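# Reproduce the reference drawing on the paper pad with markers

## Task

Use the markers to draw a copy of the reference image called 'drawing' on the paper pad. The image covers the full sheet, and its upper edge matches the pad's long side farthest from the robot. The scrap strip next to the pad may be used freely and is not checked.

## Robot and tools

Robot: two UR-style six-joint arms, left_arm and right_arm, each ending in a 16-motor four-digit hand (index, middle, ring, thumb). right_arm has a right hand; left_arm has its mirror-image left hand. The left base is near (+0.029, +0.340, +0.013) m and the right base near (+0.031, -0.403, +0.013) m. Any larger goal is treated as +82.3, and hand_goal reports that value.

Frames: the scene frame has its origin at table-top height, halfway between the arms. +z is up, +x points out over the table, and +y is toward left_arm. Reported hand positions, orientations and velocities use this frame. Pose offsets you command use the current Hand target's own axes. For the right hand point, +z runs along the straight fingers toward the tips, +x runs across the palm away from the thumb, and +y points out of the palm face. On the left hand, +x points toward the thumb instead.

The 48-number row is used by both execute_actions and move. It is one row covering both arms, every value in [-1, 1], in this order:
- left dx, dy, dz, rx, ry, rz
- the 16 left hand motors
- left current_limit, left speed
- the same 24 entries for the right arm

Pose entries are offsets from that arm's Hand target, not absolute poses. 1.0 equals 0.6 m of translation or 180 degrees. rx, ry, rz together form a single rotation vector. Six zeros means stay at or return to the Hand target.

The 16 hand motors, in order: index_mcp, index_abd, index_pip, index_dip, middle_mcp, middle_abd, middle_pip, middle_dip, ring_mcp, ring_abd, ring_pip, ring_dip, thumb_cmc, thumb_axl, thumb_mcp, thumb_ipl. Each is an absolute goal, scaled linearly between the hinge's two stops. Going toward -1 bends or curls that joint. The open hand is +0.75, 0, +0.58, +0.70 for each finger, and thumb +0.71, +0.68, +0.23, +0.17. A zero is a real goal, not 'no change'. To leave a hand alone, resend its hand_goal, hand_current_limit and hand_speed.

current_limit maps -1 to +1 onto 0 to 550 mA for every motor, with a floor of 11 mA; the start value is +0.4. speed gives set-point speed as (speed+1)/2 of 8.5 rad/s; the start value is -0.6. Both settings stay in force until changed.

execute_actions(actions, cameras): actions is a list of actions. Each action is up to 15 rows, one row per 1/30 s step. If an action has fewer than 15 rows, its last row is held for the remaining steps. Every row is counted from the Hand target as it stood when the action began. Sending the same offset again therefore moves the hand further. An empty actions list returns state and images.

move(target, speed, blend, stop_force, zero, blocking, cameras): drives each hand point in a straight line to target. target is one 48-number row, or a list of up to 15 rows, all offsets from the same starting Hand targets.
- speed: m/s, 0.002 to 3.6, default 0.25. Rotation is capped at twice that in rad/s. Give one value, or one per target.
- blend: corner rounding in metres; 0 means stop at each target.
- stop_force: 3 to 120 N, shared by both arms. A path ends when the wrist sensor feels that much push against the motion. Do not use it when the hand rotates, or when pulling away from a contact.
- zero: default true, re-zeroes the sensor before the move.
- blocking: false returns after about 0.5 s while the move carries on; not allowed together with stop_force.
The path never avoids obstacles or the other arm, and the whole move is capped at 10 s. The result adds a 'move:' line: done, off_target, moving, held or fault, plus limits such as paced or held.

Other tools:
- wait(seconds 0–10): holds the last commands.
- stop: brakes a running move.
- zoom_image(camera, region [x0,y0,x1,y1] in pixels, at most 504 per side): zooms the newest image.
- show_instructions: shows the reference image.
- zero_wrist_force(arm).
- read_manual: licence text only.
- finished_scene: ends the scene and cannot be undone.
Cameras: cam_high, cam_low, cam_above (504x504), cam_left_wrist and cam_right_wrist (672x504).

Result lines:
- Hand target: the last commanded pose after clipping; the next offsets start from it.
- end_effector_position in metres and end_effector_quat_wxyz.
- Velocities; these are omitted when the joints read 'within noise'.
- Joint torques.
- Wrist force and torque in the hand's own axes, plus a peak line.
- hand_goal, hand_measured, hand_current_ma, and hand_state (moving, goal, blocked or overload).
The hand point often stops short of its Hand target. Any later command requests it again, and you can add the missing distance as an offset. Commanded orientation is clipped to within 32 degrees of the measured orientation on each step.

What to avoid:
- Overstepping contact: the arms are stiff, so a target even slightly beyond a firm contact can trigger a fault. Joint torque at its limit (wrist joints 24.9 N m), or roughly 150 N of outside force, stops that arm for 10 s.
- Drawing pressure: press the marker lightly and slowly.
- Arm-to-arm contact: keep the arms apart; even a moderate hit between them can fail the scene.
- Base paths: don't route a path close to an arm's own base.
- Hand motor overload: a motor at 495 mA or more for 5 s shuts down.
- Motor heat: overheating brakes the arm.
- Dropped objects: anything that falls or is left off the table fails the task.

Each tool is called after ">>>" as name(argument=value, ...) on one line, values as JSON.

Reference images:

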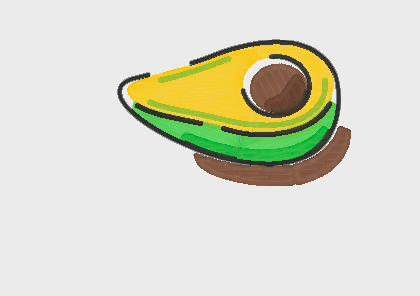

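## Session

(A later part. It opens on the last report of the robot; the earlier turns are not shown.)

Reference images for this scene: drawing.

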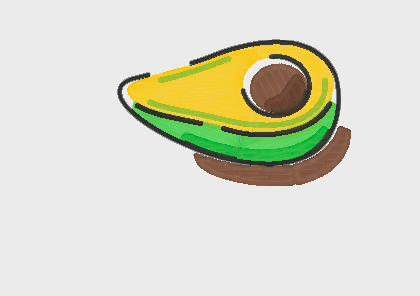

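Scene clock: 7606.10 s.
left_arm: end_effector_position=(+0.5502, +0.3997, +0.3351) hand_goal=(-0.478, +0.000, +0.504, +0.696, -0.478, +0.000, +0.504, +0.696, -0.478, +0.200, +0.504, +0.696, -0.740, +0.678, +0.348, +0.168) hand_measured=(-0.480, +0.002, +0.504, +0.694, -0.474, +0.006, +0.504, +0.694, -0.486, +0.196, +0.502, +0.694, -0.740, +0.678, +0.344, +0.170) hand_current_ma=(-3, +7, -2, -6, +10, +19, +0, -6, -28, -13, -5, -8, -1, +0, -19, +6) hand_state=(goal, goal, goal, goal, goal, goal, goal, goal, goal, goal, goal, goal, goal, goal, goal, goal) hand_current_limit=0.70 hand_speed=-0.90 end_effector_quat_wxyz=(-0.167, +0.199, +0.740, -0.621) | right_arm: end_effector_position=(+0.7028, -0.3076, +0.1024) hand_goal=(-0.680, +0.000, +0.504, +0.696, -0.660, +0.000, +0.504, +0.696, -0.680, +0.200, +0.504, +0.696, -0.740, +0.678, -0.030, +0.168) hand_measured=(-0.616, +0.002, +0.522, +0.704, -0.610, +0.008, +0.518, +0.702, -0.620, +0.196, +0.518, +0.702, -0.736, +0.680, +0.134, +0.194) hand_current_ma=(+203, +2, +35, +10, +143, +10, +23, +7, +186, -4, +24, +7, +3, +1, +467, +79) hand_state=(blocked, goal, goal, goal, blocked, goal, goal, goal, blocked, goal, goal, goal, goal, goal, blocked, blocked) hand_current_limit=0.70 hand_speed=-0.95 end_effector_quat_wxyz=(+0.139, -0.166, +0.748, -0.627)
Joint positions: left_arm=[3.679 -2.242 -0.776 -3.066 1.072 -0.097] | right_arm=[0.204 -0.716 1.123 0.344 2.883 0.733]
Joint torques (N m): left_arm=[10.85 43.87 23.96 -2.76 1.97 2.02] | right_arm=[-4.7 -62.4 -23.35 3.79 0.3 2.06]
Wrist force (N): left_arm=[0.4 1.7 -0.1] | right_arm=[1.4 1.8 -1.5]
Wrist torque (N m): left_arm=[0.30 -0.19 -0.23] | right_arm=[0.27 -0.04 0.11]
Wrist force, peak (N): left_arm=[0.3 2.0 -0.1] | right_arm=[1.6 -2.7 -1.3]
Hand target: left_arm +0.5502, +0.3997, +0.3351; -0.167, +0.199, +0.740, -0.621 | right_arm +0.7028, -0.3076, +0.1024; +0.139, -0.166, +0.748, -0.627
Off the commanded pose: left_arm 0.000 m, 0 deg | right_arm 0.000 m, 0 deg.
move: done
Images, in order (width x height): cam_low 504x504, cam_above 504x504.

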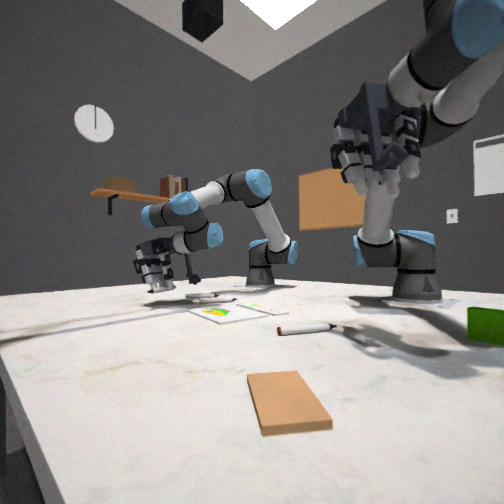

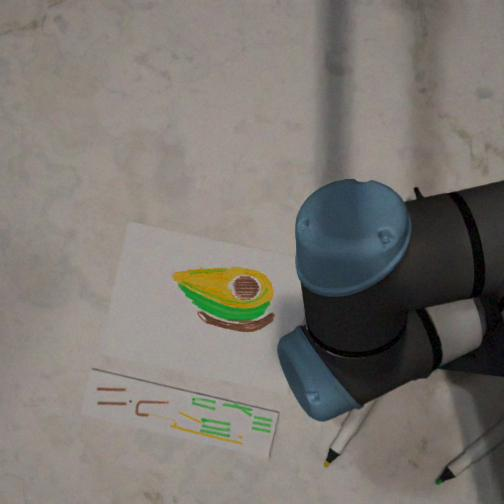

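>>> move(target=[0,0,0,0,0,0,-0.479,0,0.504,0.696,-0.479,0,0.504,0.696,-0.479,0.2,0.504,0.696,-0.74,0.678,0.348,0.168,0.7,-0.9,0,-0.246,-0.0434,0.0556,0,0,-0.68,0,0.504,0.696,-0.66,0,0.504,0.696,-0.68,0.2,0.504,0.696,-0.74,0.678,-0.03,0.168,0.7,-0.95], speed=0.2)

>>> move(target=[0,0,0,0,0,0,-0.479,0,0.504,0.696,-0.479,0,0.504,0.696,-0.479,0.2,0.504,0.696,-0.74,0.678,0.348,0.168,0.7,-0.9,0.0475,0.0867,-0.6981,0,-0.6944,0,-0.68,0,0.504,0.696,-0.66,0,0.504,0.696,-0.68,0.2,0.504,0.696,-0.74,0.678,-0.03,0.168,0.7,-0.95], speed=0.25, cameras=["cam_high","cam_low","cam_above","cam_right_wrist"])

Scene clock: 7620.63 s.
left_arm: end_effector_position=(+0.5502, +0.3997, +0.3351) hand_goal=(-0.478, +0.000, +0.504, +0.696, -0.478, +0.000, +0.504, +0.696, -0.478, +0.200, +0.504, +0.696, -0.740, +0.678, +0.348, +0.168) hand_measured=(-0.480, +0.002, +0.504, +0.694, -0.474, +0.006, +0.504, +0.694, -0.486, +0.196, +0.502, +0.694, -0.740, +0.678, +0.344, +0.170) hand_current_ma=(-3, +7, -2, -6, +10, +19, +0, -6, -28, -13, -5, -8, -1, +0, -19, +6) hand_state=(goal, goal, goal, goal, goal, goal, goal, goal, goal, goal, goal, goal, goal, goal, goal, goal) hand_current_limit=0.70 hand_speed=-0.90 end_effector_quat_wxyz=(-0.167, +0.199, +0.740, -0.621) | right_arm: end_effector_position=(+0.7029, -0.3076, +0.2524) hand_goal=(-0.680, +0.000, +0.504, +0.696, -0.660, +0.000, +0.504, +0.696, -0.680, +0.200, +0.504, +0.696, -0.740, +0.678, -0.030, +0.168) hand_measured=(-0.616, +0.002, +0.522, +0.704, -0.610, +0.008, +0.518, +0.702, -0.620, +0.196, +0.518, +0.702, -0.736, +0.680, +0.134, +0.194) hand_current_ma=(+203, +2, +35, +11, +143, +10, +23, +7, +186, -4, +24, +7, +3, +1, +467, +80) hand_state=(blocked, goal, goal, goal, blocked, goal, goal, goal, blocked, goal, goal, goal, goal, goal, blocked, blocked) hand_current_limit=0.70 hand_speed=-0.95 end_effector_quat_wxyz=(+0.152, -0.153, +0.691, -0.690)
Joint positions: left_arm=[3.679 -2.242 -0.776 -3.066 1.072 -0.097] | right_arm=[0.233 -0.988 1.226 -0.223 2.979 0.014]
Joint torques (N m): left_arm=[10.82 42.94 24.25 -2.81 1.93 1.87] | right_arm=[7.45 -56.41 -12.59 -2.14 -1.65 -1.23]
Wrist force (N): left_arm=[0.4 2.0 -0.2] | right_arm=[1.0 2.0 -1.6]
Wrist torque (N m): left_arm=[0.35 -0.19 -0.23] | right_arm=[0.27 -0.02 0.13]
Wrist force, peak (N): left_arm=[0.5 2.2 -0.1] | right_arm=[1.3 3.4 -0.8]
Hand target: left_arm +0.5502, +0.3997, +0.3351; -0.167, +0.199, +0.740, -0.621 | right_arm +0.7029, -0.3076, +0.2523; +0.153, -0.153, +0.691, -0.690
Off the commanded pose: left_arm 0.000 m, 0 deg | right_arm 0.000 m, 0 deg.
move: done

Scene clock: 7625.53 s.
left_arm: end_effector_position=(+0.5502, +0.3997, +0.3351) hand_goal=(-0.478, +0.000, +0.504, +0.696, -0.478, +0.000, +0.504, +0.696, -0.478, +0.200, +0.504, +0.696, -0.740, +0.678, +0.348, +0.168) hand_measured=(-0.480, +0.002, +0.504, +0.694, -0.474, +0.006, +0.504, +0.694, -0.486, +0.196, +0.502, +0.694, -0.740, +0.678, +0.344, +0.170) hand_current_ma=(-3, +7, -2, -6, +10, +19, +0, -6, -28, -13, -5, -8, -1, +0, -19, +6) hand_state=(goal, goal, goal, goal, goal, goal, goal, goal, goal, goal, goal, goal, goal, goal, goal, goal) hand_current_limit=0.70 hand_speed=-0.90 end_effector_quat_wxyz=(-0.167, +0.199, +0.740, -0.621) | right_arm: end_effector_position=(+0.5003, +0.0600, +0.2007) hand_goal=(-0.680, +0.000, +0.504, +0.696, -0.660, +0.000, +0.504, +0.696, -0.680, +0.200, +0.504, +0.696, -0.740, +0.678, -0.030, +0.168) hand_measured=(-0.616, +0.002, +0.522, +0.704, -0.610, +0.008, +0.518, +0.702, -0.620, +0.196, +0.518, +0.702, -0.736, +0.680, +0.134, +0.194) hand_current_ma=(+203, +2, +35, +11, +142, +10, +23, +7, +186, -4, +24, +7, +3, +1, +468, +80) hand_state=(blocked, goal, goal, goal, blocked, goal, goal, goal, blocked, goal, goal, goal, goal, goal, blocked, blocked) hand_current_limit=0.70 hand_speed=-0.95 end_effector_quat_wxyz=(+0.683, -0.683, +0.184, -0.183)
Joint positions: left_arm=[3.679 -2.242 -0.776 -3.066 1.072 -0.097] | right_arm=[0.255 -1.342 1.888 -0.546 0.82 0.001]
Joint torques (N m): left_arm=[10.09 44.14 23.24 -2.65 1.98 1.91] | right_arm=[7.24 -15.12 -26.27 1.54 -1.27 1.67]
Wrist force (N): left_arm=[0.3 2.0 -0.1] | right_arm=[1.5 2.0 -1.5]
Wrist torque (N m): left_arm=[0.35 -0.18 -0.23] | right_arm=[0.24 -0.03 0.20]
Wrist force, peak (N): left_arm=[0.4 2.2 -0.2] | right_arm=[1.1 2.5 -1.8]
Hand target: left_arm +0.5502, +0.3997, +0.3351; -0.167, +0.199, +0.740, -0.621 | right_arm +0.5003, +0.0601, +0.2007; +0.683, -0.683, +0.184, -0.183
Off the commanded pose: left_arm 0.000 m, 0 deg | right_arm 0.000 m, 0 deg.
move: done
Images, in order (width x height): cam_high 504x504, cam_low 504x504, cam_above 504x504, cam_right_wrist 672x504.

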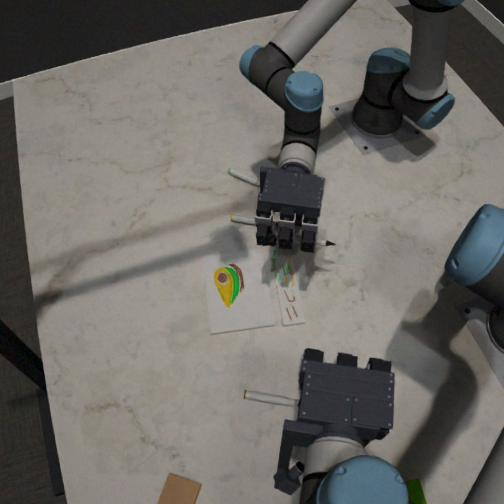

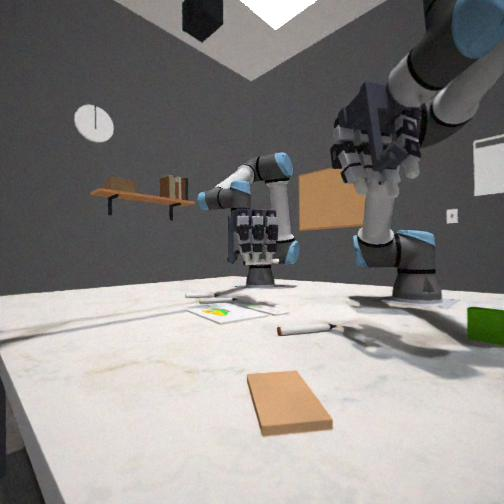

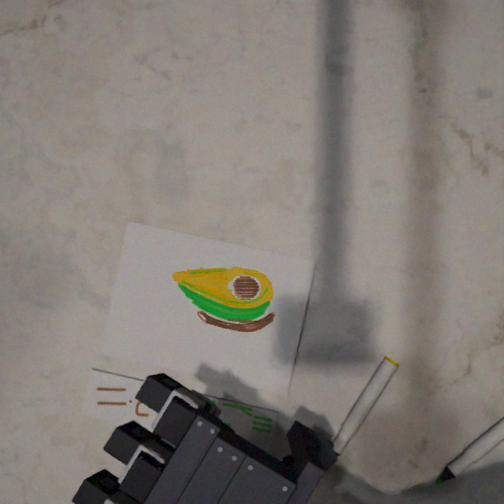

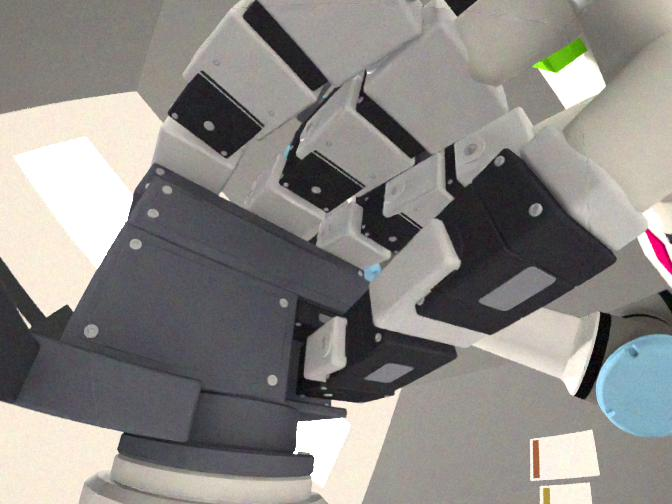

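>>> move(target=[0,0,0,0,0,0,-0.479,0,0.504,0.696,-0.479,0,0.504,0.696,-0.479,0.2,0.504,0.696,-0.74,0.678,0.348,0.168,0.7,-0.9,0,0,0,0,0,-0.5,-0.68,0,0.504,0.696,-0.66,0,0.504,0.696,-0.68,0.2,0.504,0.696,-0.74,0.678,-0.03,0.168,0.7,-0.95], speed=0.25)

>>> move(target=[0,0,0,0,0,0,-0.479,0,0.504,0.696,-0.479,0,0.504,0.696,-0.479,0.2,0.504,0.696,-0.74,0.678,0.348,0.168,0.7,-0.9,-0.1055,-0.247,-0.1453,0,0,0,-0.68,0,0.504,0.696,-0.66,0,0.504,0.696,-0.68,0.2,0.504,0.696,-0.74,0.678,-0.03,0.168,0.7,-0.95], speed=0.2, cameras=["cam_high","cam_low","cam_above","cam_right_wrist"])

Scene clock: 7636.87 s.
left_arm: end_effector_position=(+0.5502, +0.3997, +0.3351) hand_goal=(-0.478, +0.000, +0.504, +0.696, -0.478, +0.000, +0.504, +0.696, -0.478, +0.200, +0.504, +0.696, -0.740, +0.678, +0.348, +0.168) hand_measured=(-0.480, +0.002, +0.504, +0.694, -0.474, +0.006, +0.504, +0.694, -0.486, +0.196, +0.502, +0.694, -0.740, +0.678, +0.344, +0.170) hand_current_ma=(-3, +7, -2, -6, +10, +19, +0, -6, -28, -13, -5, -8, -1, +0, -19, +6) hand_state=(goal, goal, goal, goal, goal, goal, goal, goal, goal, goal, goal, goal, goal, goal, goal, goal) hand_current_limit=0.70 hand_speed=-0.90 end_effector_quat_wxyz=(-0.167, +0.199, +0.740, -0.621) | right_arm: end_effector_position=(+0.5003, +0.0601, +0.2007) hand_goal=(-0.680, +0.000, +0.504, +0.696, -0.660, +0.000, +0.504, +0.696, -0.680, +0.200, +0.504, +0.696, -0.740, +0.678, -0.030, +0.168) hand_measured=(-0.616, +0.004, +0.524, +0.704, -0.612, +0.010, +0.518, +0.702, -0.622, +0.198, +0.518, +0.702, -0.734, +0.680, +0.134, +0.194) hand_current_ma=(+203, +4, +37, +12, +139, +12, +23, +7, +178, -2, +24, +7, +7, +1, +468, +83) hand_state=(blocked, goal, goal, goal, blocked, goal, goal, goal, blocked, goal, goal, goal, goal, goal, blocked, blocked) hand_current_limit=0.70 hand_speed=-0.95 end_effector_quat_wxyz=(-0.354, +0.613, +0.353, +0.612)
Joint positions: left_arm=[3.679 -2.242 -0.776 -3.066 1.072 -0.097] | right_arm=[0.463 -1.323 2.061 -0.739 1.028 -1.57]
Joint torques (N m): left_arm=[9.34 44.33 22.69 -2.61 1.97 1.85] | right_arm=[6.98 -15.49 -9.11 -3.63 1.39 -1.78]
Wrist force (N): left_arm=[0.2 1.8 -0.1] | right_arm=[-0.6 -0.4 -0.1]
Wrist torque (N m): left_arm=[0.32 -0.16 -0.25] | right_arm=[-0.10 0.09 0.29]
Wrist force, peak (N): left_arm=[0.3 2.2 -0.2] | right_arm=[1.8 1.9 -2.0]
Hand target: left_arm +0.5502, +0.3997, +0.3351; -0.167, +0.199, +0.740, -0.621 | right_arm +0.5003, +0.0601, +0.2007; -0.354, +0.613, +0.353, +0.612
Off the commanded pose: left_arm 0.000 m, 0 deg | right_arm 0.000 m, 0 deg.
move: done

Scene clock: 7638.37 s.
left_arm: end_effector_position=(+0.5502, +0.3997, +0.3351) hand_goal=(-0.478, +0.000, +0.504, +0.696, -0.478, +0.000, +0.504, +0.696, -0.478, +0.200, +0.504, +0.696, -0.740, +0.678, +0.348, +0.168) hand_measured=(-0.480, +0.002, +0.504, +0.694, -0.474, +0.006, +0.504, +0.694, -0.486, +0.196, +0.502, +0.694, -0.740, +0.678, +0.344, +0.170) hand_current_ma=(-3, +7, -2, -6, +10, +19, +0, -6, -28, -13, -5, -8, -1, +0, -19, +6) hand_state=(goal, goal, goal, goal, goal, goal, goal, goal, goal, goal, goal, goal, goal, goal, goal, goal) hand_current_limit=0.70 hand_speed=-0.90 end_effector_quat_wxyz=(-0.167, +0.199, +0.740, -0.621) | right_arm: end_effector_position=(+0.3283, +0.0588, +0.1376) hand_goal=(-0.680, +0.000, +0.504, +0.696, -0.660, +0.000, +0.504, +0.696, -0.680, +0.200, +0.504, +0.696, -0.740, +0.678, -0.030, +0.168) hand_measured=(-0.616, +0.004, +0.524, +0.704, -0.612, +0.010, +0.518, +0.702, -0.622, +0.198, +0.518, +0.702, -0.734, +0.680, +0.134, +0.194) hand_current_ma=(+203, +5, +37, +12, +137, +13, +23, +7, +175, -2, +24, +7, +8, +1, +467, +84) hand_state=(blocked, goal, goal, goal, blocked, goal, goal, goal, blocked, goal, goal, goal, goal, goal, blocked, blocked) hand_current_limit=0.70 hand_speed=-0.95 end_effector_quat_wxyz=(-0.354, +0.613, +0.353, +0.612)
Joint positions: left_arm=[3.679 -2.242 -0.776 -3.066 1.072 -0.097] | right_arm=[0.765 -1.367 2.373 -1.006 1.33 -1.57]
Joint torques (N m): left_arm=[9.17 44.47 22.51 -2.49 1.98 1.67] | right_arm=[7.62 -9.16 -4.72 -3.71 1.22 1.3]
Wrist force (N): left_arm=[0.2 2.0 -0.1] | right_arm=[-0.7 0.1 0.1]
Wrist torque (N m): left_arm=[0.34 -0.16 -0.25] | right_arm=[-0.07 0.08 0.26]
Wrist force, peak (N): left_arm=[0.2 2.1 -0.1] | right_arm=[-1.3 -1.3 -0.7]
Hand target: left_arm +0.5502, +0.3997, +0.3351; -0.167, +0.199, +0.740, -0.621 | right_arm +0.3283, +0.0588, +0.1375; -0.354, +0.613, +0.353, +0.612
Off the commanded pose: left_arm 0.000 m, 0 deg | right_arm 0.000 m, 0 deg.
move: done
Images, in order (width x height): cam_high 504x504, cam_low 504x504, cam_above 504x504, cam_right_wrist 672x504.

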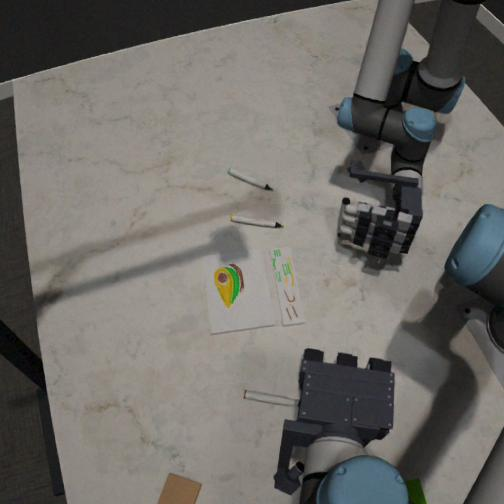

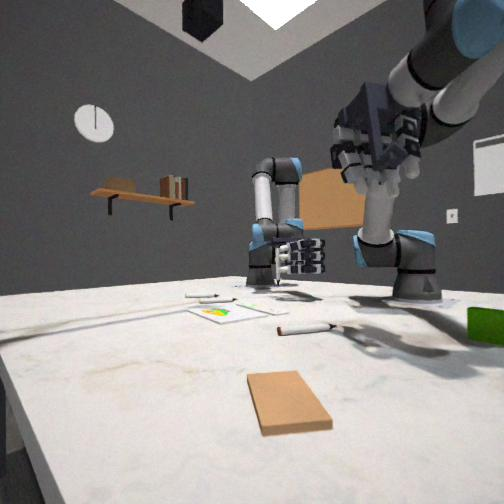

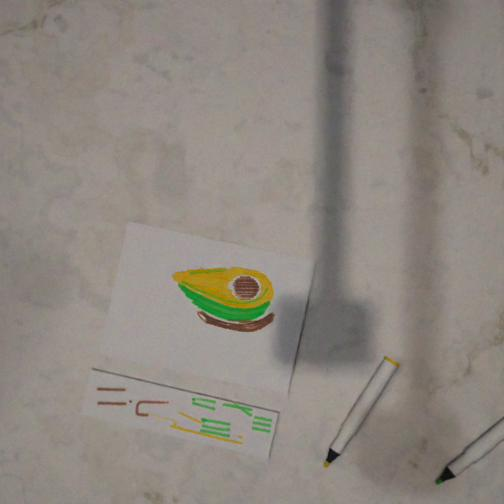

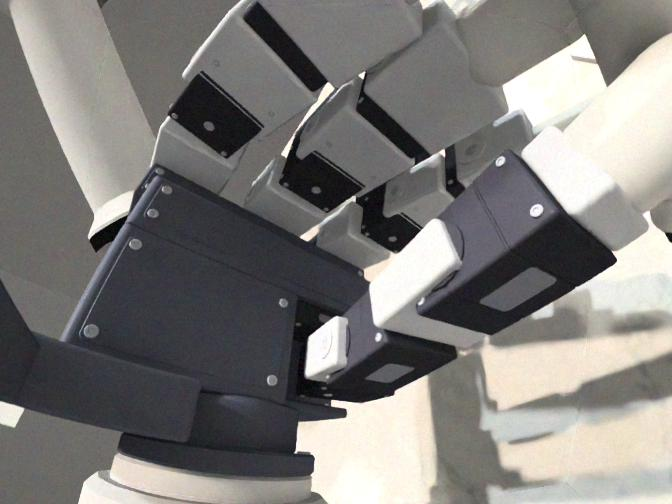

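>>> zoom_image(camera="cam_high", region=[320, 160, 450, 280])

>>> zoom_image(camera="cam_low", region=[240, 220, 340, 310])

>>> zoom_image(camera="cam_above", region=[70, 210, 330, 470])

Scaled by 3.877 from the camera's 504x504 image, which has a finer 720x720 frame.

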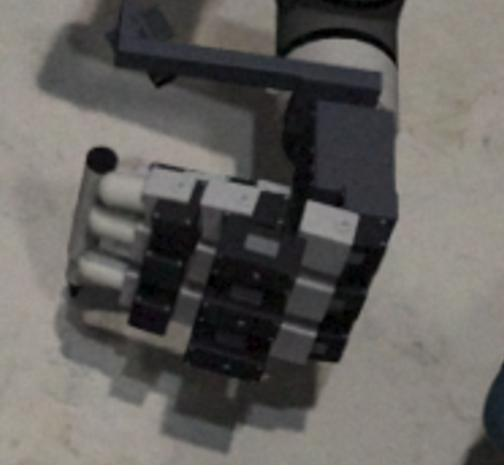

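Scaled by 5.040 from the camera's 504x504 image, which has a finer 720x720 frame.

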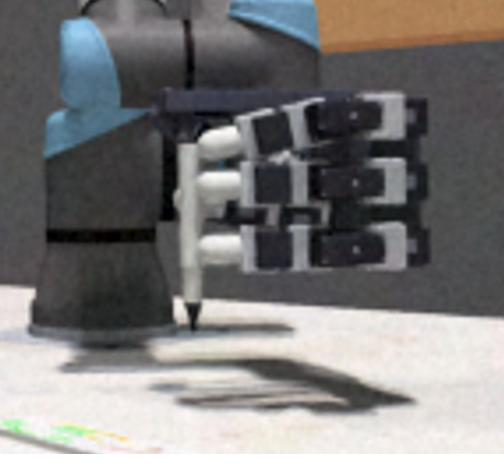

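Scaled by 1.938 from the camera's 504x504 image, which has a finer 720x720 frame.

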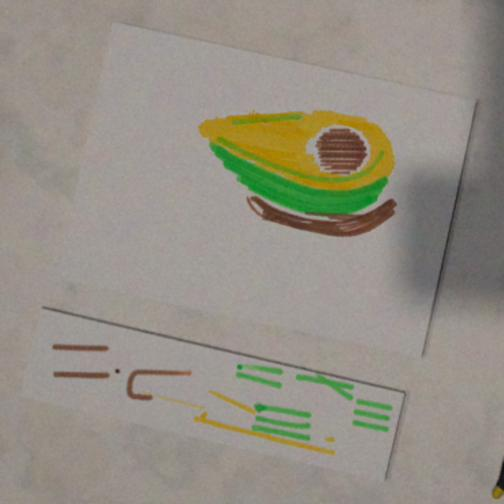

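>>> move(target=[0,0,0,0,0,0,-0.479,0,0.504,0.696,-0.479,0,0.504,0.696,-0.479,0.2,0.504,0.696,-0.74,0.678,0.348,0.168,0.7,-0.9,-0.07,0.176813,0.29627,0,0,0,-0.68,0,0.504,0.696,-0.66,0,0.504,0.696,-0.68,0.2,0.504,0.696,-0.74,0.678,-0.03,0.168,0.7,-0.95], speed=0.2, cameras=["cam_low","cam_high"])

>>> zoom_image(camera="cam_low", region=[180, 220, 340, 350])

Scene clock: 7679.57 s.
left_arm: end_effector_position=(+0.5502, +0.3997, +0.3351) hand_goal=(-0.478, +0.000, +0.504, +0.696, -0.478, +0.000, +0.504, +0.696, -0.478, +0.200, +0.504, +0.696, -0.740, +0.678, +0.348, +0.168) hand_measured=(-0.480, +0.002, +0.504, +0.694, -0.474, +0.006, +0.504, +0.694, -0.486, +0.196, +0.502, +0.694, -0.740, +0.678, +0.344, +0.170) hand_current_ma=(-3, +7, -2, -6, +10, +19, +0, -6, -28, -13, -5, -8, -1, +0, -19, +6) hand_state=(goal, goal, goal, goal, goal, goal, goal, goal, goal, goal, goal, goal, goal, goal, goal, goal) hand_current_limit=0.70 hand_speed=-0.90 end_effector_quat_wxyz=(-0.167, +0.199, +0.740, -0.621) | right_arm: end_effector_position=(+0.5090, +0.1596, +0.0954) hand_goal=(-0.680, +0.000, +0.504, +0.696, -0.660, +0.000, +0.504, +0.696, -0.680, +0.200, +0.504, +0.696, -0.740, +0.678, -0.030, +0.168) hand_measured=(-0.616, +0.004, +0.524, +0.704, -0.612, +0.010, +0.518, +0.702, -0.622, +0.198, +0.518, +0.702, -0.734, +0.680, +0.134, +0.194) hand_current_ma=(+203, +5, +37, +12, +136, +13, +23, +7, +174, -2, +24, +7, +8, +1, +467, +85) hand_state=(blocked, goal, goal, goal, blocked, goal, goal, goal, blocked, goal, goal, goal, goal, goal, blocked, blocked) hand_current_limit=0.70 hand_speed=-0.95 end_effector_quat_wxyz=(-0.354, +0.613, +0.353, +0.612)
Joint positions: left_arm=[3.679 -2.242 -0.776 -3.066 1.072 -0.097] | right_arm=[0.641 -0.973 1.879 -0.906 1.206 -1.57]
Joint torques (N m): left_arm=[7.96 44.73 22.32 -2.47 1.84 1.68] | right_arm=[-5.6 -27.08 -21.04 1.15 -1.6 -0.85]
Wrist force (N): left_arm=[0.2 2.0 -0.2] | right_arm=[-0.8 -0.1 -0.1]
Wrist torque (N m): left_arm=[0.36 -0.18 -0.25] | right_arm=[-0.07 0.09 0.23]
Wrist force, peak (N): left_arm=[0.3 2.2 -0.1] | right_arm=[-1.6 0.2 1.0]
Hand target: left_arm +0.5502, +0.3997, +0.3351; -0.167, +0.199, +0.740, -0.621 | right_arm +0.5091, +0.1596, +0.0954; -0.354, +0.613, +0.353, +0.612
Off the commanded pose: left_arm 0.000 m, 0 deg | right_arm 0.000 m, 0 deg.
move: done
Images, in order (width x height): cam_high 504x504, cam_low 504x504.

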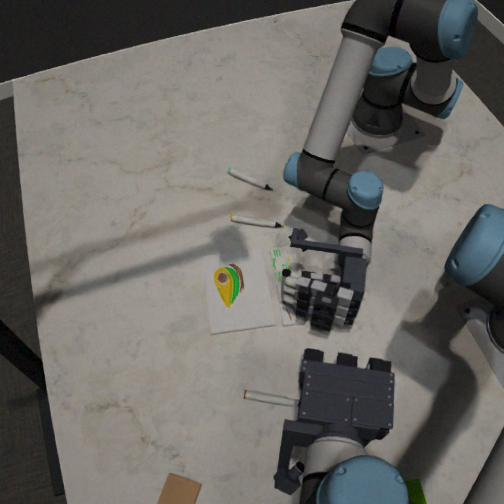

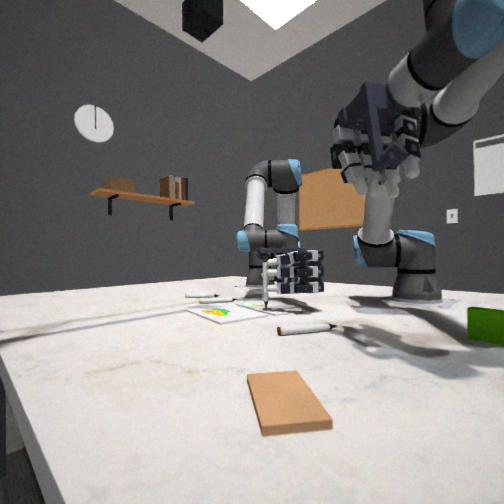

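Scaled by 3.150 from the camera's 504x504 image, which has a finer 720x720 frame.

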